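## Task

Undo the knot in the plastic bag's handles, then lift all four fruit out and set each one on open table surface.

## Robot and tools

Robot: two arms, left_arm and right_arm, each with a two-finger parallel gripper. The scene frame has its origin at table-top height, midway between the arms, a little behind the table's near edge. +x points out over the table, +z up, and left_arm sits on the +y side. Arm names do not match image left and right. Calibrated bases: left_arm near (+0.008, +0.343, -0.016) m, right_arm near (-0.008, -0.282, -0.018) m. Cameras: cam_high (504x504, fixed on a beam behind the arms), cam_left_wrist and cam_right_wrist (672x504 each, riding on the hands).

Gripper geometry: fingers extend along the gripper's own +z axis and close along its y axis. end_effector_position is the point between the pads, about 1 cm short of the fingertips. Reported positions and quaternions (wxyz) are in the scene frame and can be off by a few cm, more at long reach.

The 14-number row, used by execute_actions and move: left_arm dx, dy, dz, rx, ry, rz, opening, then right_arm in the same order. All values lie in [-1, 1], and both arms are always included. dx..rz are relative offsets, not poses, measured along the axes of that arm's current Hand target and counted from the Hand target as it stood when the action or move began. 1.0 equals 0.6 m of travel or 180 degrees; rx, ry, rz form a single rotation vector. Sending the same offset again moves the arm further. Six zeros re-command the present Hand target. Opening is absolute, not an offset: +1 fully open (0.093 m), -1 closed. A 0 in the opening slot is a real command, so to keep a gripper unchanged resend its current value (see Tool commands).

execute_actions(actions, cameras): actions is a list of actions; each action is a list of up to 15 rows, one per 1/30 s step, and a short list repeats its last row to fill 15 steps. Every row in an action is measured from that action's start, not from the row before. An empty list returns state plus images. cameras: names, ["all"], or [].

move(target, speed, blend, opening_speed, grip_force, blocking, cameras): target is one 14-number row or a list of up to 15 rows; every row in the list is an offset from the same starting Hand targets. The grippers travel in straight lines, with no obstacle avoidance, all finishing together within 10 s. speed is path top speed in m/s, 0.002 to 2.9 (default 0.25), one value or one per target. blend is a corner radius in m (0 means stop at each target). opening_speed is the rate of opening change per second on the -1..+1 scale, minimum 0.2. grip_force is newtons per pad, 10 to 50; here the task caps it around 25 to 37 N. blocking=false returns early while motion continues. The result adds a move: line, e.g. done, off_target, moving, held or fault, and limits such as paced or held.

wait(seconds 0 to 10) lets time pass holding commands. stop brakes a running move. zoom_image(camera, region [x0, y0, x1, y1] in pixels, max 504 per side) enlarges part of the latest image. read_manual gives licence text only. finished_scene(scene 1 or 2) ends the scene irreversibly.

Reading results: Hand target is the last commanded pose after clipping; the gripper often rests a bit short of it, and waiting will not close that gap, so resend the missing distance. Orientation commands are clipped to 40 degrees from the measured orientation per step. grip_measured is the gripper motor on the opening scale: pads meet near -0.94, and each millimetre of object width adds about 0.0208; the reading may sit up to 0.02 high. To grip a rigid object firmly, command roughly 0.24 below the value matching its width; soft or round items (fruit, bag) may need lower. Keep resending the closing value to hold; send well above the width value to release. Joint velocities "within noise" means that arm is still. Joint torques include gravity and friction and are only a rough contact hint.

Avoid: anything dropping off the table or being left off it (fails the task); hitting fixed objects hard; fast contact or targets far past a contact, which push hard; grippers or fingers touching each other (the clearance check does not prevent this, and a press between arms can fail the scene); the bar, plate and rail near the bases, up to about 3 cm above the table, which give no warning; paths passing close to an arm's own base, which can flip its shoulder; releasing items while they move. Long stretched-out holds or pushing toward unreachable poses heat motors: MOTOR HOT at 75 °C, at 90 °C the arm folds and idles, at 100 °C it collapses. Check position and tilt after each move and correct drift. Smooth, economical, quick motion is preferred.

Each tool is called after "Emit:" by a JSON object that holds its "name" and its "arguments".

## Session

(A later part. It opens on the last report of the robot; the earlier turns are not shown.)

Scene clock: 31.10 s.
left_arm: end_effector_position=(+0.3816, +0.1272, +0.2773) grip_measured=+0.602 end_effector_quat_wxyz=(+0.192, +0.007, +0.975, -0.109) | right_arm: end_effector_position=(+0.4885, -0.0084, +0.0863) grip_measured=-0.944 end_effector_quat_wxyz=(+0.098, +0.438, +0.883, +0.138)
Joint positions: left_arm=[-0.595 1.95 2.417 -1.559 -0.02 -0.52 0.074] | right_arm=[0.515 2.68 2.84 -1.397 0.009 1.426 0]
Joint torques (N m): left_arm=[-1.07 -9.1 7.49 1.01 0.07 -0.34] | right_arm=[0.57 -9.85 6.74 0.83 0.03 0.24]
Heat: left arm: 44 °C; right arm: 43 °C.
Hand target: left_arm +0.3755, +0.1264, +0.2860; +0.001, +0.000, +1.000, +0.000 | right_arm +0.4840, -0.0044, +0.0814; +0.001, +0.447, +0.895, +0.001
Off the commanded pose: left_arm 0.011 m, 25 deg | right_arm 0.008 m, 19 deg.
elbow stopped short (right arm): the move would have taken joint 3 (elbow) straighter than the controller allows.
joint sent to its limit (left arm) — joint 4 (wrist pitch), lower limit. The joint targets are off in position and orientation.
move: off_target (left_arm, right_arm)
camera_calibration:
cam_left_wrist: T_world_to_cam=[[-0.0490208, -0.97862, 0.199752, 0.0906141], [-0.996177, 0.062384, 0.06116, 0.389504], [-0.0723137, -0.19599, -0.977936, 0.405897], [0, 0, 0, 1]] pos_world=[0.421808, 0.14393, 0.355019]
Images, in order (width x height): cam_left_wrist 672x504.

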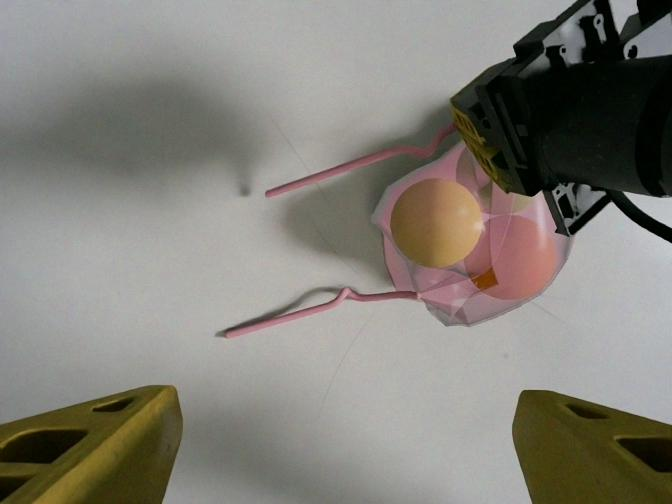

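Emit:
{"name": "move", "arguments": {"target": [[0,0,0,0,0,0,0.6,0,0,0.03,0,0,0,-1],[0,0,0,0,0,0,0.6,0,0,0.03,0,0,0,-0.4],[0,0,0,0,0,0,0.6,0,0,-0.17,0,0,0,-0.4],[0,0,0,0,0,0,0.6,0.2,-0.15,-0.2,0,0,0,-0.4]], "speed": 0.17, "cameras": ["cam_left_wrist","cam_right_wrist","cam_high"]}}

Emit:
{"name": "zoom_image", "arguments": {"camera": "cam_left_wrist", "region": [300, 50, 672, 400]}}

Scene clock: 36.83 s.
left_arm: end_effector_position=(+0.3816, +0.1272, +0.2773) grip_measured=+0.602 end_effector_quat_wxyz=(+0.192, +0.007, +0.975, -0.109) | right_arm: end_effector_position=(+0.3799, +0.0345, +0.1706) grip_measured=-0.403 end_effector_quat_wxyz=(+0.069, +0.431, +0.890, +0.134)
Joint positions: left_arm=[-0.595 1.95 2.417 -1.559 -0.02 -0.52 0.074] | right_arm=[0.7 2.379 2.639 -1.537 0.017 1.59 0.026]
Joint torques (N m): left_arm=[-1.03 -8.92 7.31 1.04 0.07 -0.31] | right_arm=[-0.32 -10.24 4.96 0.99 0.01 0.08]
Heat: left arm: 45 °C; right arm: 45 °C.
Hand target: left_arm +0.3755, +0.1264, +0.2860; +0.001, +0.000, +1.000, +0.000 | right_arm +0.3808, +0.0349, +0.1747; +0.072, +0.430, +0.889, +0.139 (last step not sent: back at the drive's target)
Off the commanded pose: left_arm 0.011 m, 25 deg | right_arm 0.051 m, 17 deg.
elbow stopped short (right arm): the move would have taken joint 3 (elbow) straighter than the controller allows.
joint sent to its limit (left arm) — joint 4 (wrist pitch), lower limit. The joint targets are off in position and orientation.
move: held (right_arm; a check stopped the path), off_target (left_arm); path passed 3 of 4 targets; target 2's new opening was sent with right_arm's hand 0.008 m and 17 deg from that target; limits=held
pose unreachable (right arm): on one or more control steps of this call, first in action 0 (counted from 0), this arm could not follow its commanded pose, so it was not sent that pose on those steps. It may still have moved: this result reports where it is.
cause: moving toward the commanded pose would bring a part of the arm too close to another arm (this arm's wrist (the part past joint 4) and the left arm's fingers, 2 mm apart when this arm was first held).
camera_calibration:
cam_left_wrist: T_world_to_cam=[[-0.0490208, -0.97862, 0.199752, 0.0906141], [-0.996177, 0.062384, 0.06116, 0.389504], [-0.0723137, -0.19599, -0.977936, 0.405897], [0, 0, 0, 1]] pos_world=[0.421808, 0.14393, 0.355019]
cam_right_wrist: T_world_to_cam=[[-0.739995, -0.598325, -0.30727, 0.352111], [-0.671248, 0.627842, 0.394006, 0.203755], [-0.0428264, 0.497816, -0.866224, 0.234744], [0, 0, 0, 1]] pos_world=[0.407383, -0.0341087, 0.231254]

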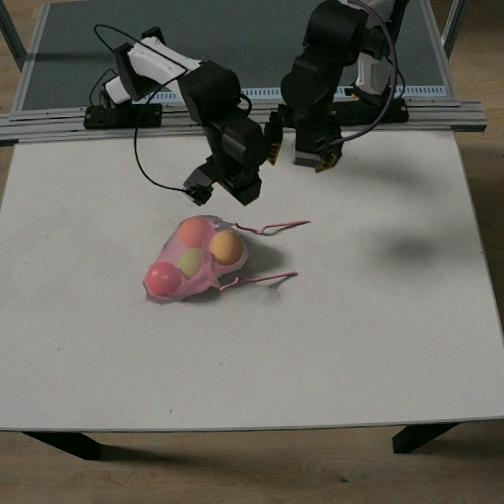

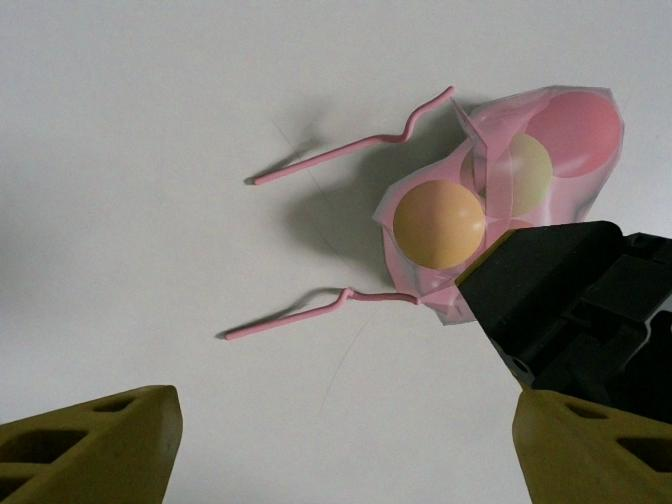

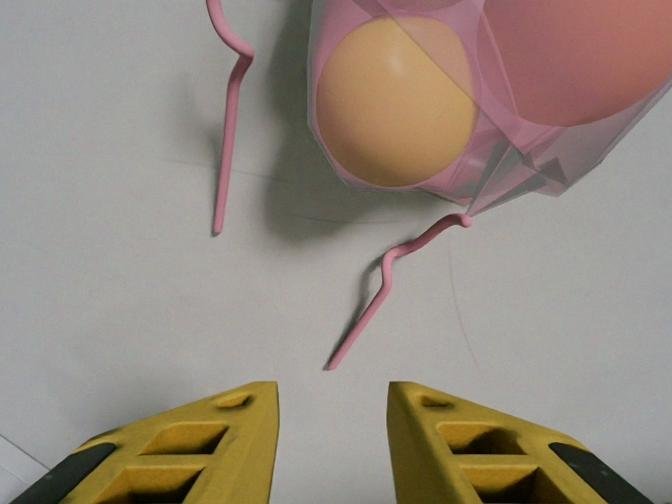

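Scaled by 1.355 from the camera's 672x504 image, which has a finer 960x720 frame.

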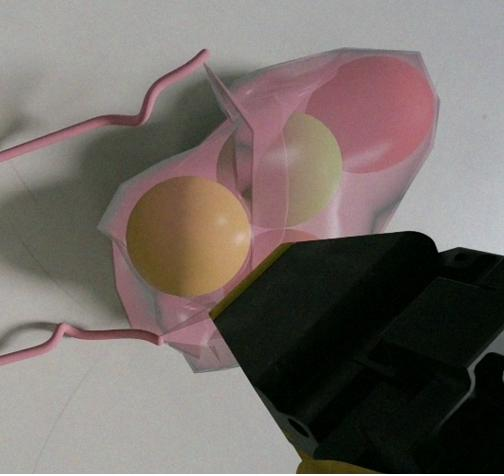

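Emit:
{"name": "move", "arguments": {"target": [-0.04,-0.02,0.0,0,0,0,0.6,-0.177,-0.237,-0.06,0,0,0,-0.4], "speed": 0.2, "cameras": ["cam_left_wrist"]}}

Emit:
{"name": "zoom_image", "arguments": {"camera": "cam_left_wrist", "region": [350, 50, 672, 370]}}

Emit:
{"name": "zoom_image", "arguments": {"camera": "cam_high", "region": [110, 180, 260, 330]}}

Scene clock: 38.20 s.
left_arm: end_effector_position=(+0.3816, +0.1272, +0.2773) grip_measured=+0.602 end_effector_quat_wxyz=(+0.192, +0.007, +0.975, -0.109) | right_arm: end_effector_position=(+0.3771, +0.0168, +0.1501) grip_measured=-0.403 end_effector_quat_wxyz=(+0.060, +0.438, +0.890, +0.110)
Joint positions: left_arm=[-0.595 1.95 2.417 -1.559 -0.02 -0.52 0.074] | right_arm=[0.675 2.292 2.408 -1.444 0.017 1.579 0.026]
Joint torques (N m): left_arm=[-0.44 -9.28 5.16 1.33 0.1 -0.06] | right_arm=[-0.03 -13.42 4.33 1.1 -0.07 0]
Heat: left arm: 45 °C; right arm: 45 °C.
Hand target: left_arm +0.3800, +0.1262, +0.2815; +0.197, +0.009, +0.974, -0.112 (not the last commanded pose) | right_arm +0.3762, +0.0184, +0.1739; +0.072, +0.430, +0.889, +0.139 (not the last commanded pose)
Off the commanded pose: left_arm 0.024 m, 25 deg | right_arm 0.163 m, 4 deg.
move: held (left_arm; a check stopped the path), off_target (right_arm; braked when a check withheld steps of left_arm); limits=held
pose unreachable (left arm): on one or more control steps of this call, first in action 0 (counted from 0), this arm could not follow its commanded pose, so it was not sent that pose on those steps. It may still have moved: this result reports where it is.
cause: moving toward the commanded pose would bring a part of the arm too close to another arm (this arm's fingers and the right arm's wrist (the part past joint 4), under 1 mm apart when this arm was first held).
camera_calibration:
cam_left_wrist: T_world_to_cam=[[-0.0490208, -0.97862, 0.199752, 0.0906141], [-0.996177, 0.062384, 0.06116, 0.389504], [-0.0723137, -0.19599, -0.977936, 0.405897], [0, 0, 0, 1]] pos_world=[0.421808, 0.14393, 0.355019]
Images, in order (width x height): cam_left_wrist 672x504.

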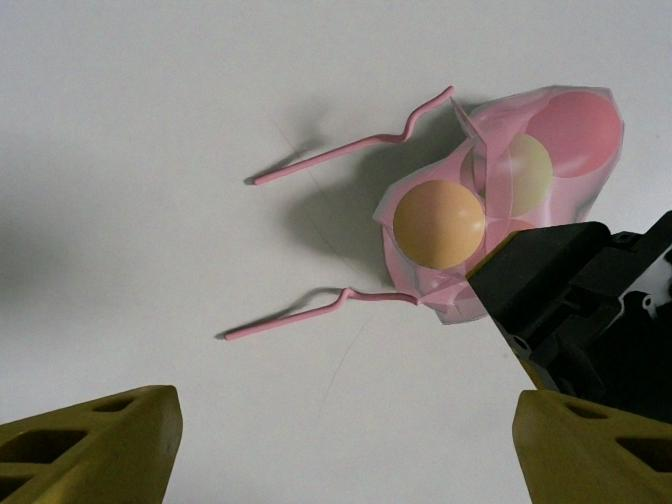

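Scaled by 1.565 from the camera's 672x504 image, which has a finer 960x720 frame.

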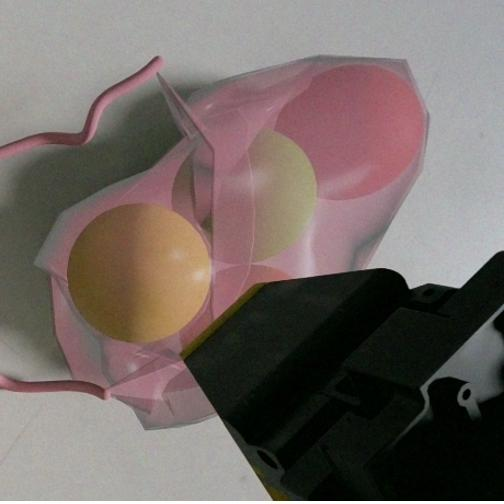

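This scene's latest camera images include none from cam_high. They are from: cam_left_wrist. cam_high's image comes with the result of a call that names it in "cameras".

Move left away +y first, then right −y.

Emit:
{"name": "move", "arguments": {"target": [0,0.13,0,0,0,0,0.6,0,0,0,0,0,0,-0.4], "speed": 0.15}}

Emit:
{"name": "move", "arguments": {"target": [0,0,0,0,0,0,0.6,-0.2,-0.2,0,0,0,0,-0.4], "speed": 0.2, "cameras": ["cam_left_wrist","cam_right_wrist","cam_high"]}}

Emit:
{"name": "zoom_image", "arguments": {"camera": "cam_high", "region": [110, 180, 260, 330]}}

Scene clock: 39.83 s.
left_arm: end_effector_position=(+0.3822, +0.2063, +0.2455) grip_measured=+0.602 end_effector_quat_wxyz=(+0.160, -0.005, +0.983, -0.092) | right_arm: end_effector_position=(+0.3772, +0.0168, +0.1501) grip_measured=-0.403 end_effector_quat_wxyz=(+0.060, +0.438, +0.890, +0.110)
Joint positions: left_arm=[-0.382 1.784 2.07 -1.456 0.063 -0.347 0.074] | right_arm=[0.675 2.292 2.408 -1.443 0.017 1.579 0.026]
Joint torques (N m): left_arm=[-0.23 -11.58 5.35 1.63 0.31 0.17] | right_arm=[0.01 -13.57 4.38 1.09 -0.05 0.01]
Heat: left arm: 45 °C; right arm: 45 °C.
Hand target: left_arm +0.3847, +0.2022, +0.2647; +0.197, +0.009, +0.974, -0.112 | right_arm +0.3762, +0.0184, +0.1739; +0.072, +0.430, +0.889, +0.139
Off the commanded pose: left_arm 0.020 m, 5 deg | right_arm 0.024 m, 4 deg.
move: off_target (left_arm, right_arm)

Scene clock: 41.83 s.
left_arm: end_effector_position=(+0.3822, +0.2062, +0.2455) grip_measured=+0.602 end_effector_quat_wxyz=(+0.160, -0.005, +0.983, -0.092) | right_arm: end_effector_position=(+0.3623, -0.1534, +0.1222) grip_measured=-0.403 end_effector_quat_wxyz=(+0.060, +0.443, +0.887, +0.114)
Joint positions: left_arm=[-0.382 1.784 2.07 -1.456 0.063 -0.347 0.074] | right_arm=[0.313 1.813 1.586 -1.103 -0.074 1.238 0.026]
Joint torques (N m): left_arm=[-0.18 -11.62 5.35 1.59 0.27 0.15] | right_arm=[0.42 -10.26 4.67 1.12 -0.25 -0.01]
Heat: left arm: 45 °C; right arm: 45 °C.
Hand target: left_arm +0.3847, +0.2022, +0.2647; +0.197, +0.009, +0.974, -0.112 | right_arm +0.3611, -0.1467, +0.1376; +0.072, +0.430, +0.889, +0.139
Off the commanded pose: left_arm 0.020 m, 5 deg | right_arm 0.017 m, 4 deg.
move: off_target (left_arm, right_arm)
camera_calibration:
cam_left_wrist: T_world_to_cam=[[-0.0154042, -0.984903, 0.172422, 0.169476], [-0.990823, 0.0381947, 0.129654, 0.373269], [-0.134282, -0.168843, -0.976453, 0.40807], [0, 0, 0, 1]] pos_world=[0.427251, 0.22156, 0.320844]
cam_right_wrist: T_world_to_cam=[[-0.763699, -0.588471, -0.265453, 0.216702], [-0.642534, 0.653026, 0.400883, 0.321626], [-0.0625599, 0.476717, -0.876828, 0.290883], [0, 0, 0, 1]] pos_world=[0.390348, -0.221176, 0.183644]

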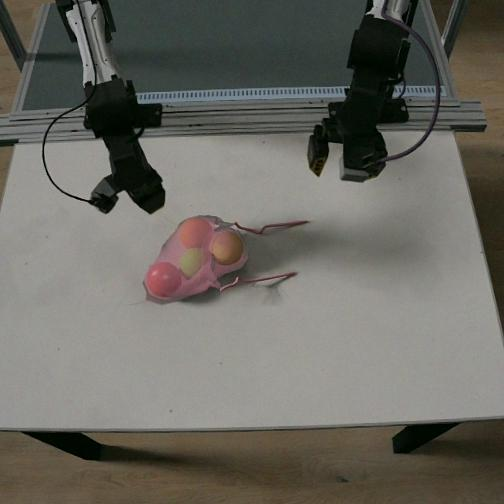

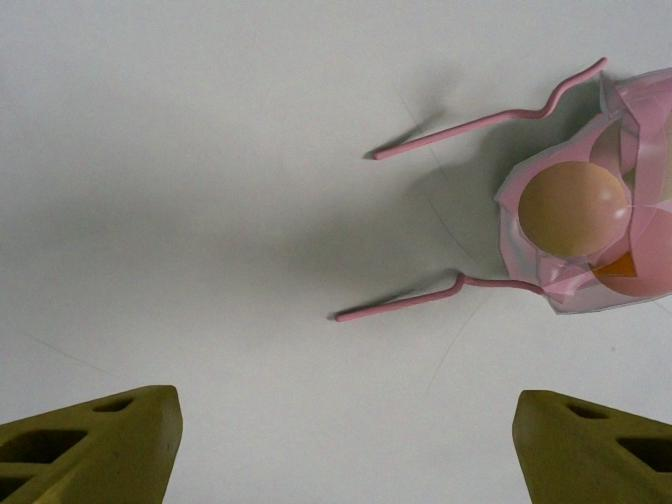

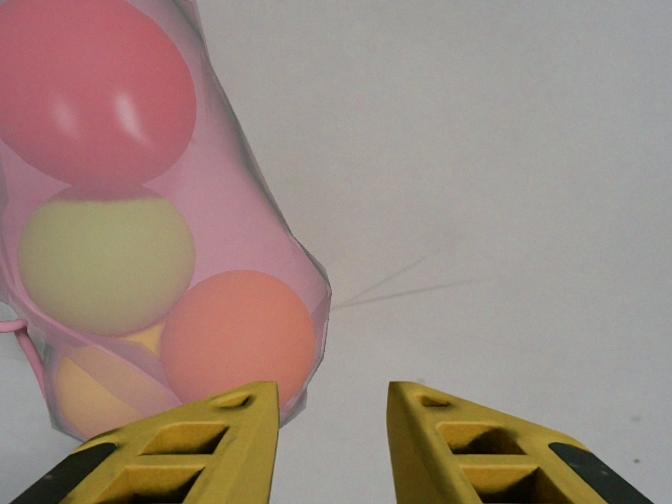

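Scaled by 3.360 from the camera's 504x504 image, which has a finer 720x720 frame.

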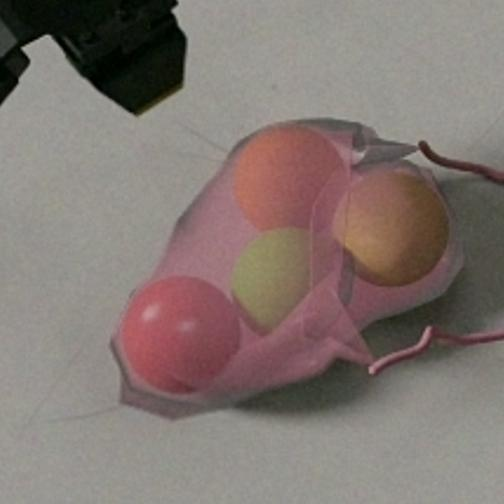

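Emit:
{"name": "move", "arguments": {"target": [-0.012,-0.115,0.339,-0.14,0.066,-0.388,-0.3,0,0,0,0,0,0,-0.4], "speed": 0.2, "cameras": ["cam_left_wrist"]}}

Scene clock: 46.67 s.
left_arm: end_effector_position=(+0.4707, +0.0960, +0.0890) grip_measured=-0.298 end_effector_quat_wxyz=(+0.047, -0.567, +0.819, -0.070) | right_arm: end_effector_position=(+0.3623, -0.1534, +0.1222) grip_measured=-0.403 end_effector_quat_wxyz=(+0.060, +0.443, +0.887, +0.114)
Joint positions: left_arm=[-0.558 2.573 2.759 -1.557 -0.034 -1.712 0.031] | right_arm=[0.313 1.813 1.586 -1.103 -0.074 1.238 0.026]
Joint torques (N m): left_arm=[-1.1 -14.15 7.87 0.42 0.23 -0.37] | right_arm=[0.43 -10.1 4.81 1.13 -0.24 0.03]
Heat: left arm: 45 °C; right arm: 46 °C.
Hand target: left_arm +0.4647, +0.0900, +0.0998; +0.000, -0.574, +0.819, -0.001 | right_arm +0.3611, -0.1467, +0.1376; +0.071, +0.430, +0.889, +0.139
Off the commanded pose: left_arm 0.014 m, 10 deg | right_arm 0.017 m, 4 deg.
joint sent to its limit (left arm) — joint 4 (wrist pitch), lower limit. The joint targets are off in position and orientation.
move: off_target (left_arm, right_arm)
camera_calibration:
cam_left_wrist: T_world_to_cam=[[0.925368, -0.34569, 0.155538, -0.413456], [-0.378293, -0.815916, 0.437237, 0.251663], [-0.0242419, -0.463444, -0.885795, 0.216912], [0, 0, 0, 1]] pos_world=[0.48306, 0.162935, 0.146411]
Images, in order (width x height): cam_left_wrist 672x504.

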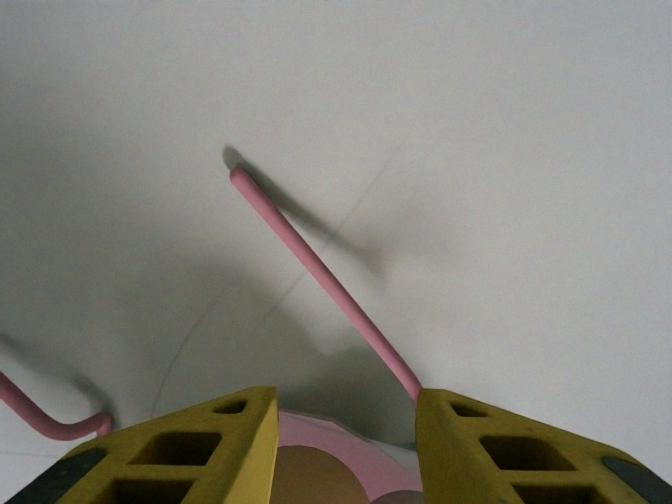

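Emit:
{"name": "move", "arguments": {"target": [[0.0,0,0.156,0,0,0,-0.3,0,0,0,0,0,0,-0.4],[0.0,0,0.156,0,0,0,-1,0,0,0,0,0,0,-0.4]], "speed": 0.09, "cameras": ["cam_left_wrist"]}}

Scene clock: 49.43 s.
left_arm: end_effector_position=(+0.4630, +0.0971, +0.0106) grip_measured=-0.941 end_effector_quat_wxyz=(+0.006, -0.569, +0.822, +0.000) | right_arm: end_effector_position=(+0.3623, -0.1534, +0.1222) grip_measured=-0.403 end_effector_quat_wxyz=(+0.060, +0.443, +0.887, +0.114)
Joint positions: left_arm=[-0.558 2.768 2.834 -1.599 -0.024 -1.715 0] | right_arm=[0.313 1.813 1.586 -1.103 -0.074 1.238 0.026]
Joint torques (N m): left_arm=[-0.76 -12.55 6.75 0.52 0.18 -0.29] | right_arm=[0.35 -10.13 4.72 1.08 -0.27 0.01]
Heat: left arm: 46 °C; right arm: 46 °C.
Hand target: left_arm +0.4648, +0.0899, +0.0062; +0.000, -0.574, +0.819, -0.001 | right_arm +0.3611, -0.1467, +0.1376; +0.071, +0.430, +0.889, +0.139
Off the commanded pose: left_arm 0.009 m, 1 deg | right_arm 0.017 m, 4 deg.
joint read past its limit (left arm) — joint 4 (wrist pitch), lower limit.
joint sent to its limit (left arm) — joint 4 (wrist pitch), lower limit. The joint targets are off in position, not in orientation.
move: off_target (right_arm)
camera_calibration:
cam_left_wrist: T_world_to_cam=[[0.936737, -0.349996, -0.00522827, -0.39693], [-0.313752, -0.846168, 0.430766, 0.257113], [-0.15519, -0.401874, -0.902448, 0.202571], [0, 0, 0, 1]] pos_world=[0.483926, 0.160045, 0.0699788]
Images, in order (width x height): cam_left_wrist 672x504.

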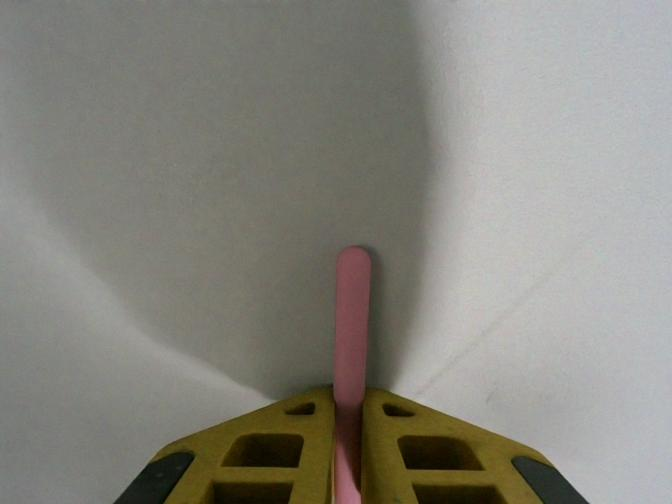

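Emit:
{"name": "move", "arguments": {"target": [-0.195,0,-0.06,0,0,0,-1,0,0,0,0,0,0,-0.4], "speed": 0.08, "cameras": ["cam_left_wrist","cam_high","cam_right_wrist"]}}

Emit:
{"name": "zoom_image", "arguments": {"camera": "cam_high", "region": [110, 180, 320, 350]}}

Scene clock: 51.83 s.
left_arm: end_effector_position=(+0.4988, +0.1998, +0.0109) grip_measured=-0.941 end_effector_quat_wxyz=(-0.013, -0.585, +0.811, +0.000) | right_arm: end_effector_position=(+0.3623, -0.1534, +0.1222) grip_measured=-0.403 end_effector_quat_wxyz=(+0.060, +0.443, +0.887, +0.114)
Joint positions: left_arm=[-0.333 2.736 2.774 -1.591 0.016 -1.528 0] | right_arm=[0.313 1.813 1.586 -1.103 -0.074 1.238 0.026]
Joint torques (N m): left_arm=[-0.55 -20.49 5.05 0.39 -0.11 0.15] | right_arm=[0.28 -10.3 4.67 1.13 -0.26 0]
Heat: left arm: 47 °C; right arm: 46 °C.
Hand target: left_arm +0.5046, +0.1999, +0.0422; +0.000, -0.574, +0.819, -0.001 | right_arm +0.3611, -0.1467, +0.1376; +0.071, +0.430, +0.889, +0.139
Off the commanded pose: left_arm 0.032 m, 2 deg | right_arm 0.017 m, 4 deg.
joint read past its limit (left arm) — joint 4 (wrist pitch), lower limit.
joint sent to its limit (left arm) — joint 4 (wrist pitch), lower limit. The joint targets are off in position, not in orientation.
move: off_target (left_arm, right_arm)
camera_calibration:
cam_left_wrist: T_world_to_cam=[[0.948763, -0.314791, -0.0275001, -0.407316], [-0.26762, -0.846756, 0.459765, 0.331877], [-0.168016, -0.428848, -0.887615, 0.261326], [0, 0, 0, 1]] pos_world=[0.51917, 0.264869, 0.0681705]
cam_right_wrist: T_world_to_cam=[[-0.763699, -0.588471, -0.265453, 0.216702], [-0.642534, 0.653026, 0.400883, 0.321626], [-0.0625599, 0.476717, -0.876828, 0.290883], [0, 0, 0, 1]] pos_world=[0.390348, -0.221176, 0.183644]

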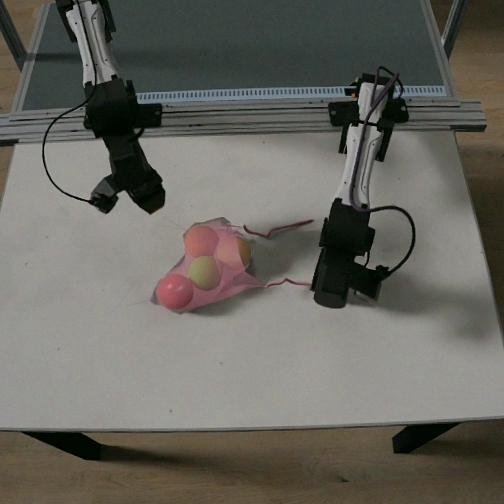

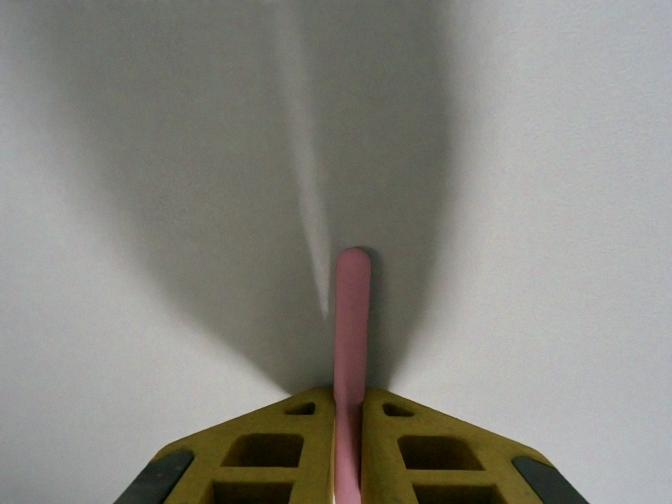

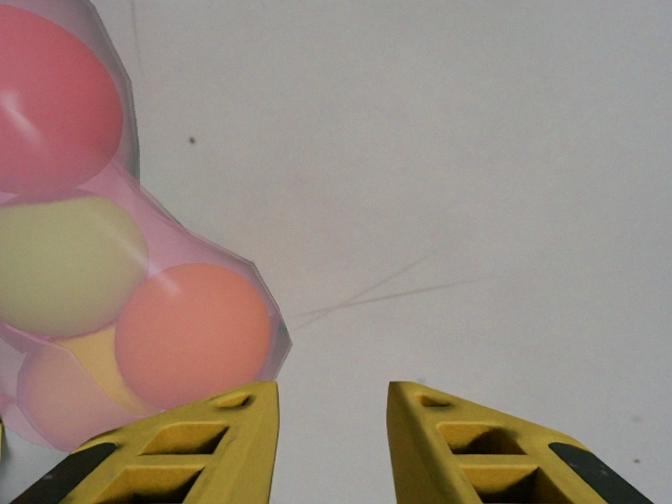

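Scaled by 2.400 from the camera's 504x504 image, which has a finer 720x720 frame.

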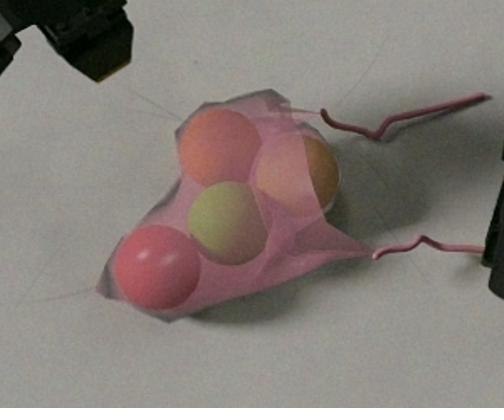

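Emit:
{"name": "move", "arguments": {"target": [[0,0,0,0,0,0,-1,0.218,0.07,-0.067,0.05,0,0.02,-0.3],[0,0,0,0,0,0,-1,0.348,0.204,0.165,0.101,-0.005,0.044,-0.3]], "speed": 0.18, "blend": [0.04,0], "cameras": ["cam_high","cam_right_wrist"]}}

Scene clock: 55.60 s.
left_arm: end_effector_position=(+0.4988, +0.1998, +0.0109) grip_measured=-0.941 end_effector_quat_wxyz=(-0.013, -0.585, +0.811, +0.000) | right_arm: end_effector_position=(+0.3484, +0.1068, +0.0798) grip_measured=-0.303 end_effector_quat_wxyz=(+0.018, +0.492, +0.866, +0.089)
Joint positions: left_arm=[-0.333 2.736 2.774 -1.591 0.016 -1.527 0] | right_arm=[0.836 2.653 2.797 -1.542 -0.003 1.861 0.031]
Joint torques (N m): left_arm=[-0.59 -20.51 5.08 0.4 -0.08 0.16] | right_arm=[0.1 -10.22 6.38 0.49 0.06 0.23]
Motor temperatures (°C): left_arm=[25 49 42 31 25 26 29] | right_arm=[25 46 37 36 26 24 26]
Heat: left arm: 49 °C; right arm: 46 °C.
Hand target: left_arm +0.5046, +0.1999, +0.0422; +0.000, -0.574, +0.819, -0.001 | right_arm +0.3474, +0.1079, +0.0798; +0.000, +0.497, +0.868, -0.002
Off the commanded pose: left_arm 0.032 m, 2 deg | right_arm 0.002 m, 11 deg.
joint read past its limit (left arm) — joint 4 (wrist pitch), lower limit.
joint sent to its limit (left arm) — joint 4 (wrist pitch), lower limit. The joint targets are off in position, not in orientation.
joint sent to its limit (right arm) — joint 4 (wrist pitch), lower limit. The joint targets are off in position and orientation.
move: off_target (left_arm, right_arm)
camera_calibration:
cam_right_wrist: T_world_to_cam=[[-0.842238, -0.507301, -0.182431, 0.360076], [-0.528387, 0.70965, 0.466052, 0.108723], [-0.106967, 0.488921, -0.865745, 0.14204], [0, 0, 0, 1]] pos_world=[0.375911, 0.0360653, 0.137989]
Images, in order (width x height): cam_high 504x504, cam_right_wrist 672x504.

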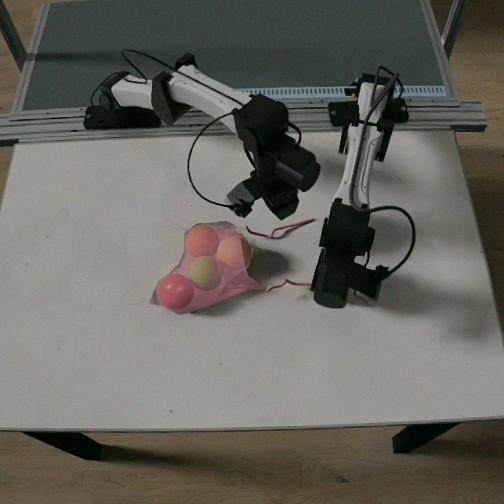

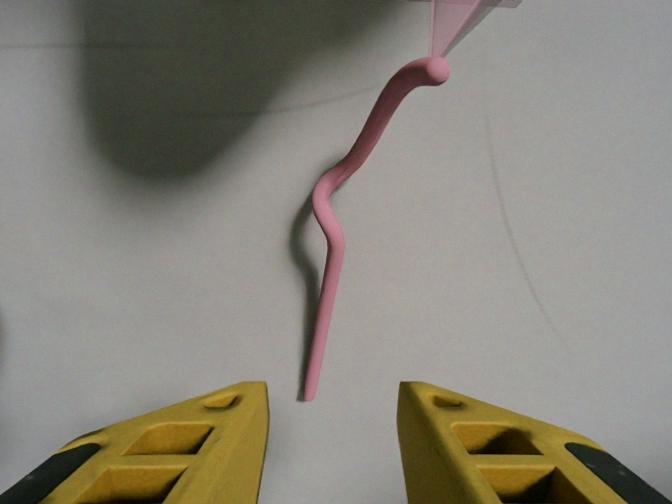

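Emit:
{"name": "move", "arguments": {"target": [[0,0,0,0,0,0,-1,0.001,0.018,0.06,0,0,0,-0.3],[0,0,0,0,0,0,-1,0.001,0.018,0.1285,0,0,0,-0.3],[0,0,0,0,0,0,-1,0.001,0.018,0.1285,0,0,0,-1]], "speed": 0.08, "blend": [0.01,0,0], "cameras": ["cam_right_wrist"]}}

Scene clock: 58.93 s.
left_arm: end_effector_position=(+0.4988, +0.1998, +0.0109) grip_measured=-0.941 end_effector_quat_wxyz=(-0.013, -0.585, +0.811, +0.000) | right_arm: end_effector_position=(+0.3512, +0.1101, +0.0071) grip_measured=-0.937 end_effector_quat_wxyz=(+0.007, +0.493, +0.869, +0.041)
Joint positions: left_arm=[-0.333 2.736 2.774 -1.591 0.016 -1.527 0] | right_arm=[0.836 2.82 2.842 -1.518 -0.003 1.861 0]
Joint torques (N m): left_arm=[-0.54 -20.6 5.07 0.4 -0.09 0.14] | right_arm=[-0.42 -10.07 6.42 0.63 0.06 0.17]
Heat: left arm: 51 °C; right arm: 46 °C.
Hand target: left_arm +0.5046, +0.1999, +0.0422; +0.000, -0.574, +0.819, -0.001 | right_arm +0.3562, +0.1137, +0.0027; +0.000, +0.497, +0.868, -0.002
Off the commanded pose: left_arm 0.032 m, 2 deg | right_arm 0.008 m, 5 deg.
elbow stopped short (right arm): the move would have taken joint 3 (elbow) straighter than the controller allows.
joint read past its limit (left arm) — joint 4 (wrist pitch), lower limit.
joint sent to its limit (left arm) — joint 4 (wrist pitch), lower limit. The joint targets are off in position, not in orientation.
move: off_target (left_arm, right_arm); target 3's new opening was sent with right_arm's hand 0.008 m and 5 deg from that target
camera_calibration:
cam_right_wrist: T_world_to_cam=[[-0.851165, -0.517246, -0.0892959, 0.354335], [-0.498205, 0.742544, 0.447684, 0.127687], [-0.165257, 0.42554, -0.889722, 0.105447], [0, 0, 0, 1]] pos_world=[0.382637, 0.0435933, 0.0682962]
Images, in order (width x height): cam_right_wrist 672x504.

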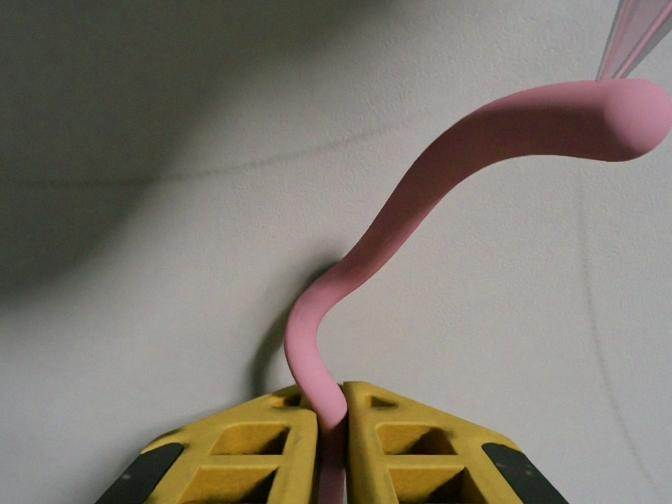

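Emit:
{"name": "move", "arguments": {"target": [[0,0,0,0,0,0,-1,-0.12,-0.085,-0.24,0,0,0,-1],[0,0,0,0,0,0,-1,-0.33,-0.229,-0.14,0,0,0,-1]], "speed": 0.1, "blend": [0.03,0], "cameras": ["cam_high","cam_right_wrist"]}}

Emit:
{"name": "zoom_image", "arguments": {"camera": "cam_high", "region": [110, 180, 320, 350]}}

Scene clock: 63.30 s.
left_arm: end_effector_position=(+0.4988, +0.1998, +0.0109) grip_measured=-0.941 end_effector_quat_wxyz=(-0.013, -0.585, +0.811, +0.000) | right_arm: end_effector_position=(+0.3361, -0.1256, +0.0702) grip_measured=-0.937 end_effector_quat_wxyz=(-0.020, +0.503, +0.864, -0.020)
Joint positions: left_arm=[-0.333 2.736 2.774 -1.591 0.016 -1.527 0] | right_arm=[0.434 2.053 1.734 -1.314 -0.004 1.48 0]
Joint torques (N m): left_arm=[-0.59 -20.6 5.11 0.39 -0.1 0.14] | right_arm=[-0.03 -11.84 4.19 0.24 0.13 0.01]
Motor temperatures (°C): left_arm=[25 54 42 31 25 26 30] | right_arm=[25 47 37 35 26 24 26]
Heat: left arm: 54 °C; right arm: 47 °C.
Hand target: left_arm +0.5046, +0.1999, +0.0422; +0.000, -0.574, +0.819, -0.001 | right_arm +0.3379, -0.1264, +0.0873; +0.000, +0.497, +0.868, -0.001
Off the commanded pose: left_arm 0.032 m, 2 deg | right_arm 0.017 m, 3 deg.
joint read past its limit (left arm) — joint 4 (wrist pitch), lower limit.
joint sent to its limit (left arm) — joint 4 (wrist pitch), lower limit. The joint targets are off in position, not in orientation.
move: off_target (left_arm, right_arm)
camera_calibration:
cam_right_wrist: T_world_to_cam=[[-0.863556, -0.502427, 0.0428625, 0.22193], [-0.436089, 0.786797, 0.43678, 0.252313], [-0.253174, 0.358492, -0.898547, 0.281215], [0, 0, 0, 1]] pos_world=[0.372876, -0.187828, 0.132967]
Images, in order (width x height): cam_high 504x504, cam_right_wrist 672x504.

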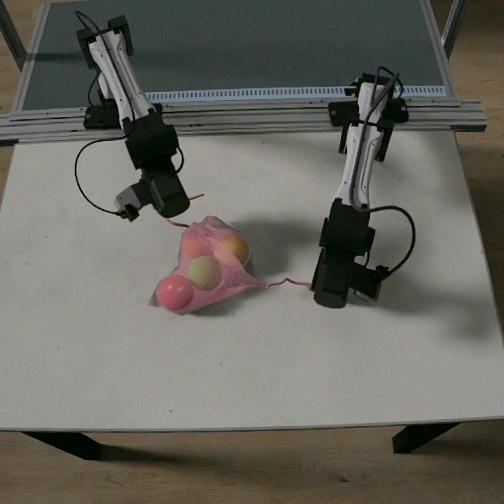

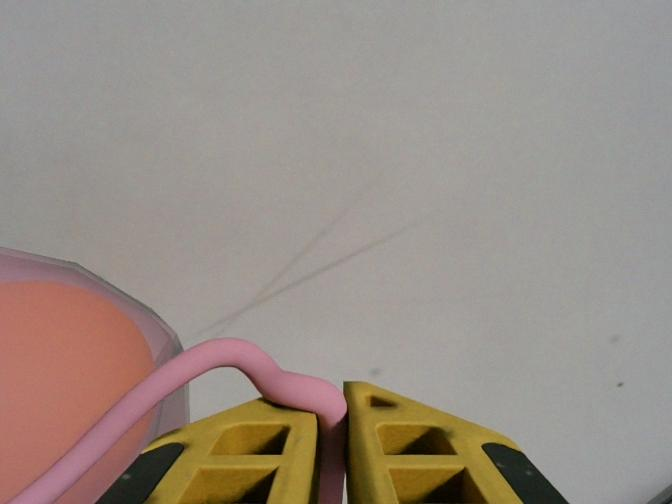

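Scaled by 2.400 from the camera's 504x504 image, which has a finer 720x720 frame.

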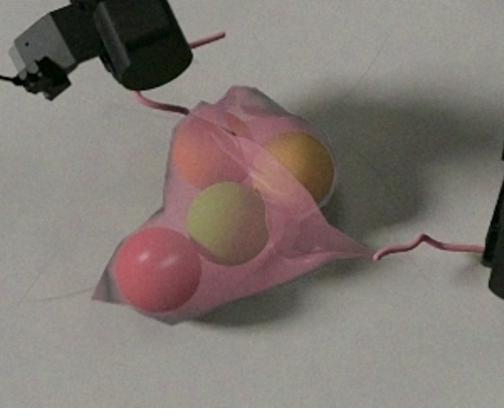

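Emit:
{"name": "move", "arguments": {"target": [0,0,0,0,0,0,-1,-0.13,0.035,0.02,0,0,0,-1], "speed": 0.1, "cameras": ["cam_high","cam_right_wrist"]}}

Emit:
{"name": "zoom_image", "arguments": {"camera": "cam_high", "region": [110, 180, 320, 350]}}

Scene clock: 65.57 s.
left_arm: end_effector_position=(+0.4988, +0.1998, +0.0109) grip_measured=-0.941 end_effector_quat_wxyz=(-0.013, -0.585, +0.811, +0.000) | right_arm: end_effector_position=(+0.3924, -0.1799, +0.0750) grip_measured=-0.937 end_effector_quat_wxyz=(-0.001, +0.500, +0.866, +0.006)
Joint positions: left_arm=[-0.333 2.736 2.774 -1.591 0.016 -1.527 0] | right_arm=[0.258 2.137 1.885 -1.317 -0.004 1.297 0]
Joint torques (N m): left_arm=[-0.57 -20.6 5.07 0.37 -0.1 0.15] | right_arm=[-0.08 -7.47 6.84 0.12 0.14 0.02]
Motor temperatures (°C): left_arm=[25 55 42 31 25 26 30] | right_arm=[25 47 37 35 26 24 26]
Heat: left arm: 55 °C; right arm: 47 °C.
Hand target: left_arm +0.5046, +0.1999, +0.0422; +0.000, -0.574, +0.819, -0.001 | right_arm +0.3955, -0.1831, +0.0754; +0.000, +0.497, +0.868, -0.001
Off the commanded pose: left_arm 0.032 m, 2 deg | right_arm 0.004 m, 1 deg.
joint read past its limit (left arm) — joint 4 (wrist pitch), lower limit.
joint sent to its limit (left arm) — joint 4 (wrist pitch), lower limit. The joint targets are off in position, not in orientation.
move: off_target (left_arm)
camera_calibration:
cam_right_wrist: T_world_to_cam=[[-0.86119, -0.507888, -0.0200515, 0.24589], [-0.465802, 0.77281, 0.431037, 0.327082], [-0.203422, 0.380544, -0.902112, 0.303954], [0, 0, 0, 1]] pos_world=[0.425944, -0.243555, 0.138147]
Images, in order (width x height): cam_high 504x504, cam_right_wrist 672x504.

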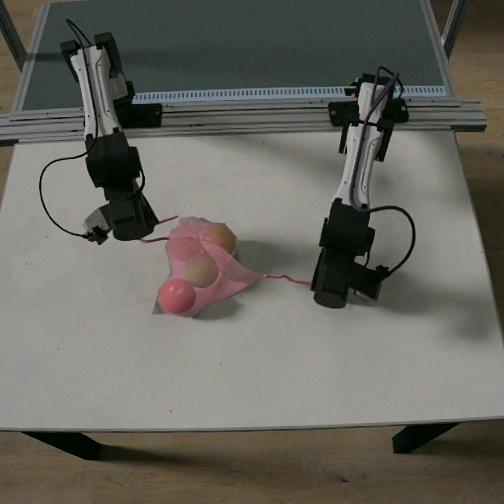

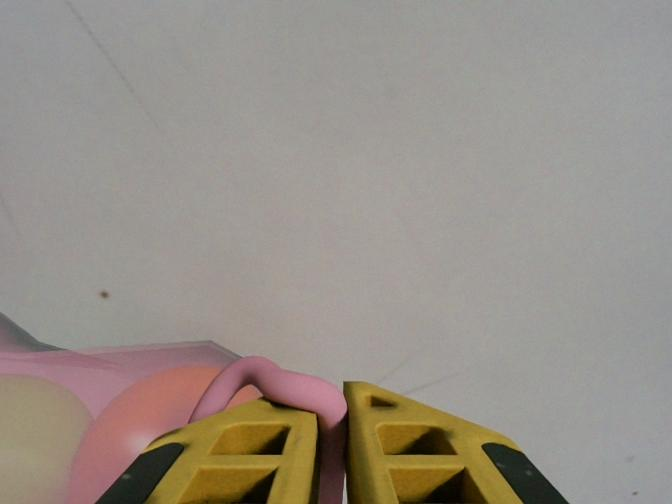

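Scaled by 2.400 from the camera's 504x504 image, which has a finer 720x720 frame.

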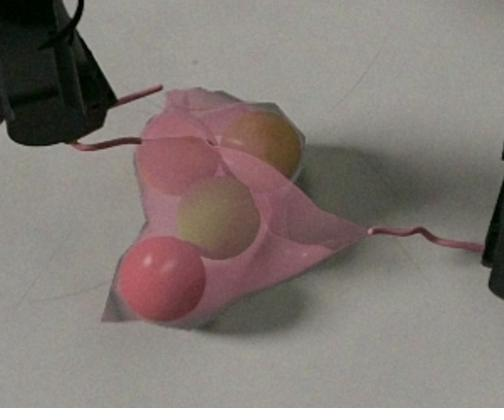

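Emit:
{"name": "move", "arguments": {"target": [[0.08,0.0,0.03,0,0,0,-1,0,0,0,0,0,0,-1],[0.08,0.0,0.03,0,0,0,-0.4,0,0,0,0,0,0,-1],[0.08,0.0,-0.3,0,0,0,0.5,0,0,0,0,0,0,-1]], "speed": 0.15}}

Emit:
{"name": "move", "arguments": {"target": [0.02,0.21,0,0,0,0,0.7,0,0,0,0,0,0,-1], "speed": 0.2, "cameras": ["cam_high","cam_left_wrist"]}}

Emit:
{"name": "zoom_image", "arguments": {"camera": "cam_high", "region": [110, 180, 320, 350]}}

Emit:
{"name": "zoom_image", "arguments": {"camera": "cam_left_wrist", "region": [150, 100, 650, 470]}}

Scene clock: 70.63 s.
left_arm: end_effector_position=(+0.4886, +0.1537, +0.1936) grip_measured=+0.498 end_effector_quat_wxyz=(+0.098, -0.557, +0.809, -0.160) | right_arm: end_effector_position=(+0.3929, -0.1824, +0.0750) grip_measured=-0.937 end_effector_quat_wxyz=(-0.002, +0.503, +0.864, +0.006)
Joint positions: left_arm=[-0.429 2.397 2.828 -1.591 0.01 -1.581 0.069] | right_arm=[0.252 2.137 1.885 -1.318 -0.004 1.297 0]
Joint torques (N m): left_arm=[-0.57 -16.36 6.94 1.17 -0.05 -0.29] | right_arm=[-0.18 -7.6 6.9 0.13 0.13 0.03]
Motor temperatures (°C): left_arm=[25 56 42 31 24 26 29] | right_arm=[25 47 37 35 26 24 27]
Heat: left arm: 56 °C; right arm: 47 °C.
Hand target: left_arm +0.4881, +0.1549, +0.2222; +0.000, -0.574, +0.819, -0.001 | right_arm +0.3954, -0.1831, +0.0754; +0.000, +0.497, +0.868, -0.002
Off the commanded pose: left_arm 0.029 m, 22 deg | right_arm 0.003 m, 1 deg.
joint read past its limit (left arm) — joint 4 (wrist pitch), lower limit.
joint sent to its limit (left arm) — joint 4 (wrist pitch), lower limit. The joint targets are off in position and orientation.
move: off_target (left_arm); target 2's new opening was sent with left_arm's hand 0.014 m and 2 deg from that target; target 3's new opening was sent with left_arm's hand 0.029 m and 22 deg from that target

Scene clock: 72.47 s.
left_arm: end_effector_position=(+0.3692, +0.1862, +0.2062) grip_measured=+0.698 end_effector_quat_wxyz=(+0.037, -0.568, +0.819, -0.075) | right_arm: end_effector_position=(+0.3929, -0.1824, +0.0750) grip_measured=-0.937 end_effector_quat_wxyz=(-0.002, +0.503, +0.864, +0.006)
Joint positions: left_arm=[-0.466 1.924 2.144 -1.591 0.006 -1.624 0.079] | right_arm=[0.252 2.137 1.885 -1.318 -0.004 1.297 0]
Joint torques (N m): left_arm=[-1.22 -12.78 5.15 0.75 -0.05 -0.32] | right_arm=[-0.16 -7.39 6.89 0.09 0.13 0.05]
Motor temperatures (°C): left_arm=[25 56 42 31 24 26 29] | right_arm=[25 47 37 35 26 24 27]
Heat: left arm: 56 °C; right arm: 47 °C.
Hand target: left_arm +0.3655, +0.1865, +0.2221; +0.000, -0.574, +0.819, -0.001 | right_arm +0.3954, -0.1831, +0.0754; +0.000, +0.497, +0.868, -0.002
Off the commanded pose: left_arm 0.016 m, 9 deg | right_arm 0.003 m, 1 deg.
joint read past its limit (left arm) — joint 4 (wrist pitch), lower limit.
joint sent to its limit (left arm) — joint 4 (wrist pitch), lower limit. The joint targets are off in position and orientation.
move: off_target (left_arm)
camera_calibration:
cam_left_wrist: T_world_to_cam=[[0.926605, -0.34385, 0.152217, -0.306761], [-0.374451, -0.806601, 0.457363, 0.228348], [-0.0344857, -0.480792, -0.876156, 0.365021], [0, 0, 0, 1]] pos_world=[0.382339, 0.254206, 0.262071]
Images, in order (width x height): cam_high 504x504, cam_left_wrist 672x504.

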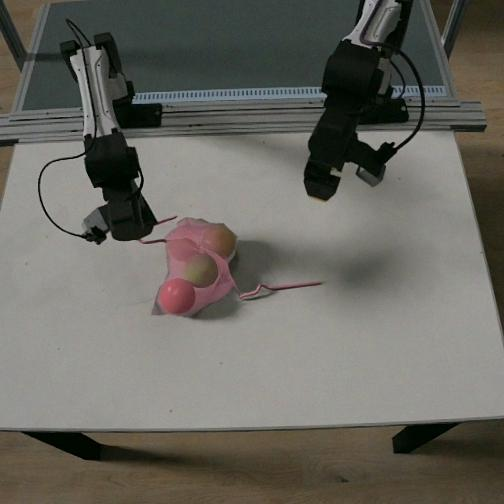

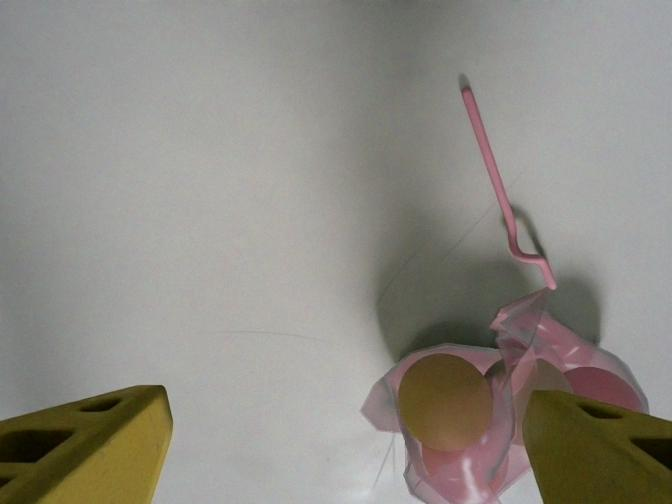

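Scaled by 2.400 from the camera's 504x504 image, which has a finer 720x720 frame.

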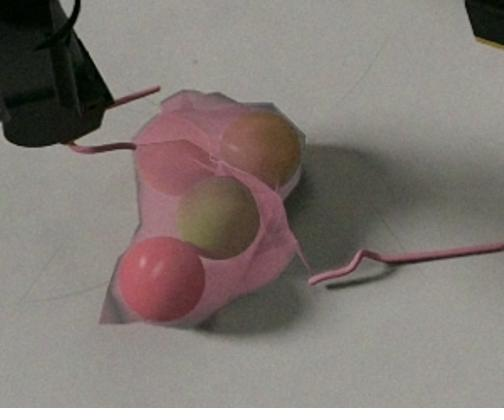

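Scaled by 1.008 from the camera's 672x504 image, which has a finer 960x720 frame.

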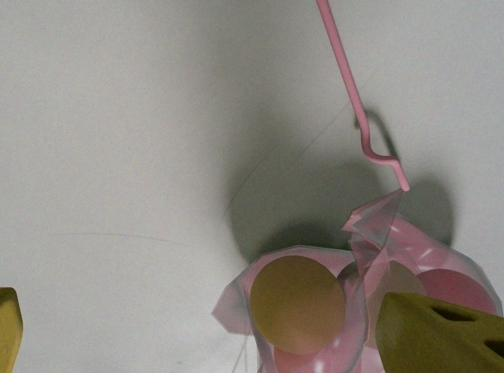

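Emit:
{"name": "move", "arguments": {"target": [0.16,-0.02,-0.05,0,0,0,0.7,0,0,0,0,0,0,-1], "speed": 0.2, "cameras": ["cam_left_wrist"]}}

Emit:
{"name": "zoom_image", "arguments": {"camera": "cam_left_wrist", "region": [200, 150, 600, 450]}}

Scene clock: 74.10 s.
left_arm: end_effector_position=(+0.3415, +0.0940, +0.2408) grip_measured=+0.698 end_effector_quat_wxyz=(+0.043, -0.560, +0.815, -0.144) | right_arm: end_effector_position=(+0.3929, -0.1824, +0.0750) grip_measured=-0.937 end_effector_quat_wxyz=(-0.002, +0.503, +0.864, +0.006)
Joint positions: left_arm=[-0.71 1.956 2.308 -1.591 -0.009 -1.856 0.079] | right_arm=[0.252 2.137 1.885 -1.318 -0.004 1.297 0]
Joint torques (N m): left_arm=[-0.62 -9.44 7.34 1 -0.02 -0.33] | right_arm=[-0.17 -7.41 6.9 0.15 0.15 0.05]
Motor temperatures (°C): left_arm=[25 56 43 31 24 26 29] | right_arm=[25 47 37 35 26 24 27]
Heat: left arm: 56 °C; right arm: 47 °C.
Hand target: left_arm +0.3441, +0.0922, +0.2521; +0.000, -0.574, +0.819, -0.001 | right_arm +0.3954, -0.1831, +0.0754; +0.000, +0.497, +0.868, -0.002
Off the commanded pose: left_arm 0.012 m, 17 deg | right_arm 0.003 m, 1 deg.
joint read past its limit (left arm) — joint 4 (wrist pitch), lower limit.
joint sent to its limit (left arm) — joint 4 (wrist pitch), lower limit. The joint targets are off in position and orientation.
move: off_target (left_arm)
camera_calibration:
cam_left_wrist: T_world_to_cam=[[0.903639, -0.332085, 0.270474, -0.339753], [-0.426849, -0.750125, 0.505086, 0.128886], [0.0351582, -0.571867, -0.819593, 0.321244], [0, 0, 0, 1]] pos_world=[0.350735, 0.167563, 0.290085]
Images, in order (width x height): cam_left_wrist 672x504.

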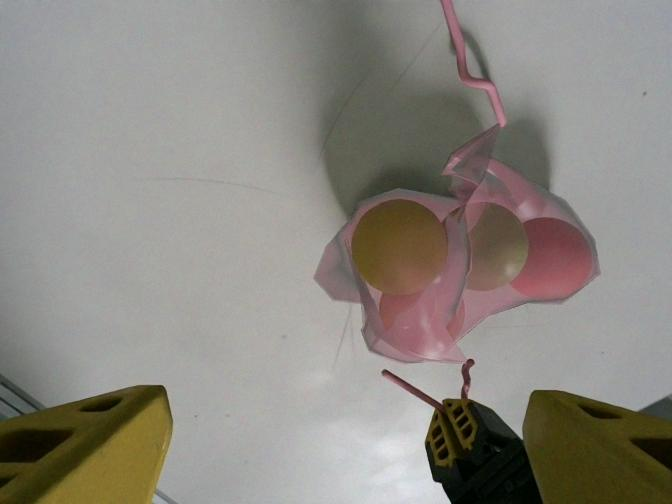

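Scaled by 1.260 from the camera's 672x504 image, which has a finer 960x720 frame.

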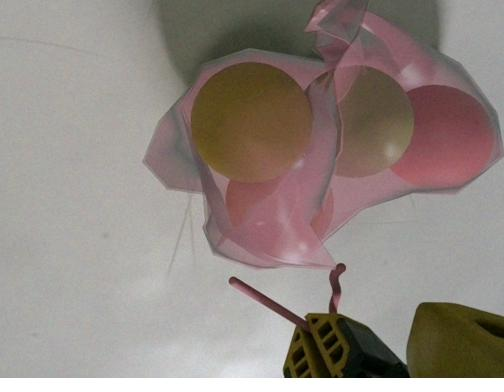

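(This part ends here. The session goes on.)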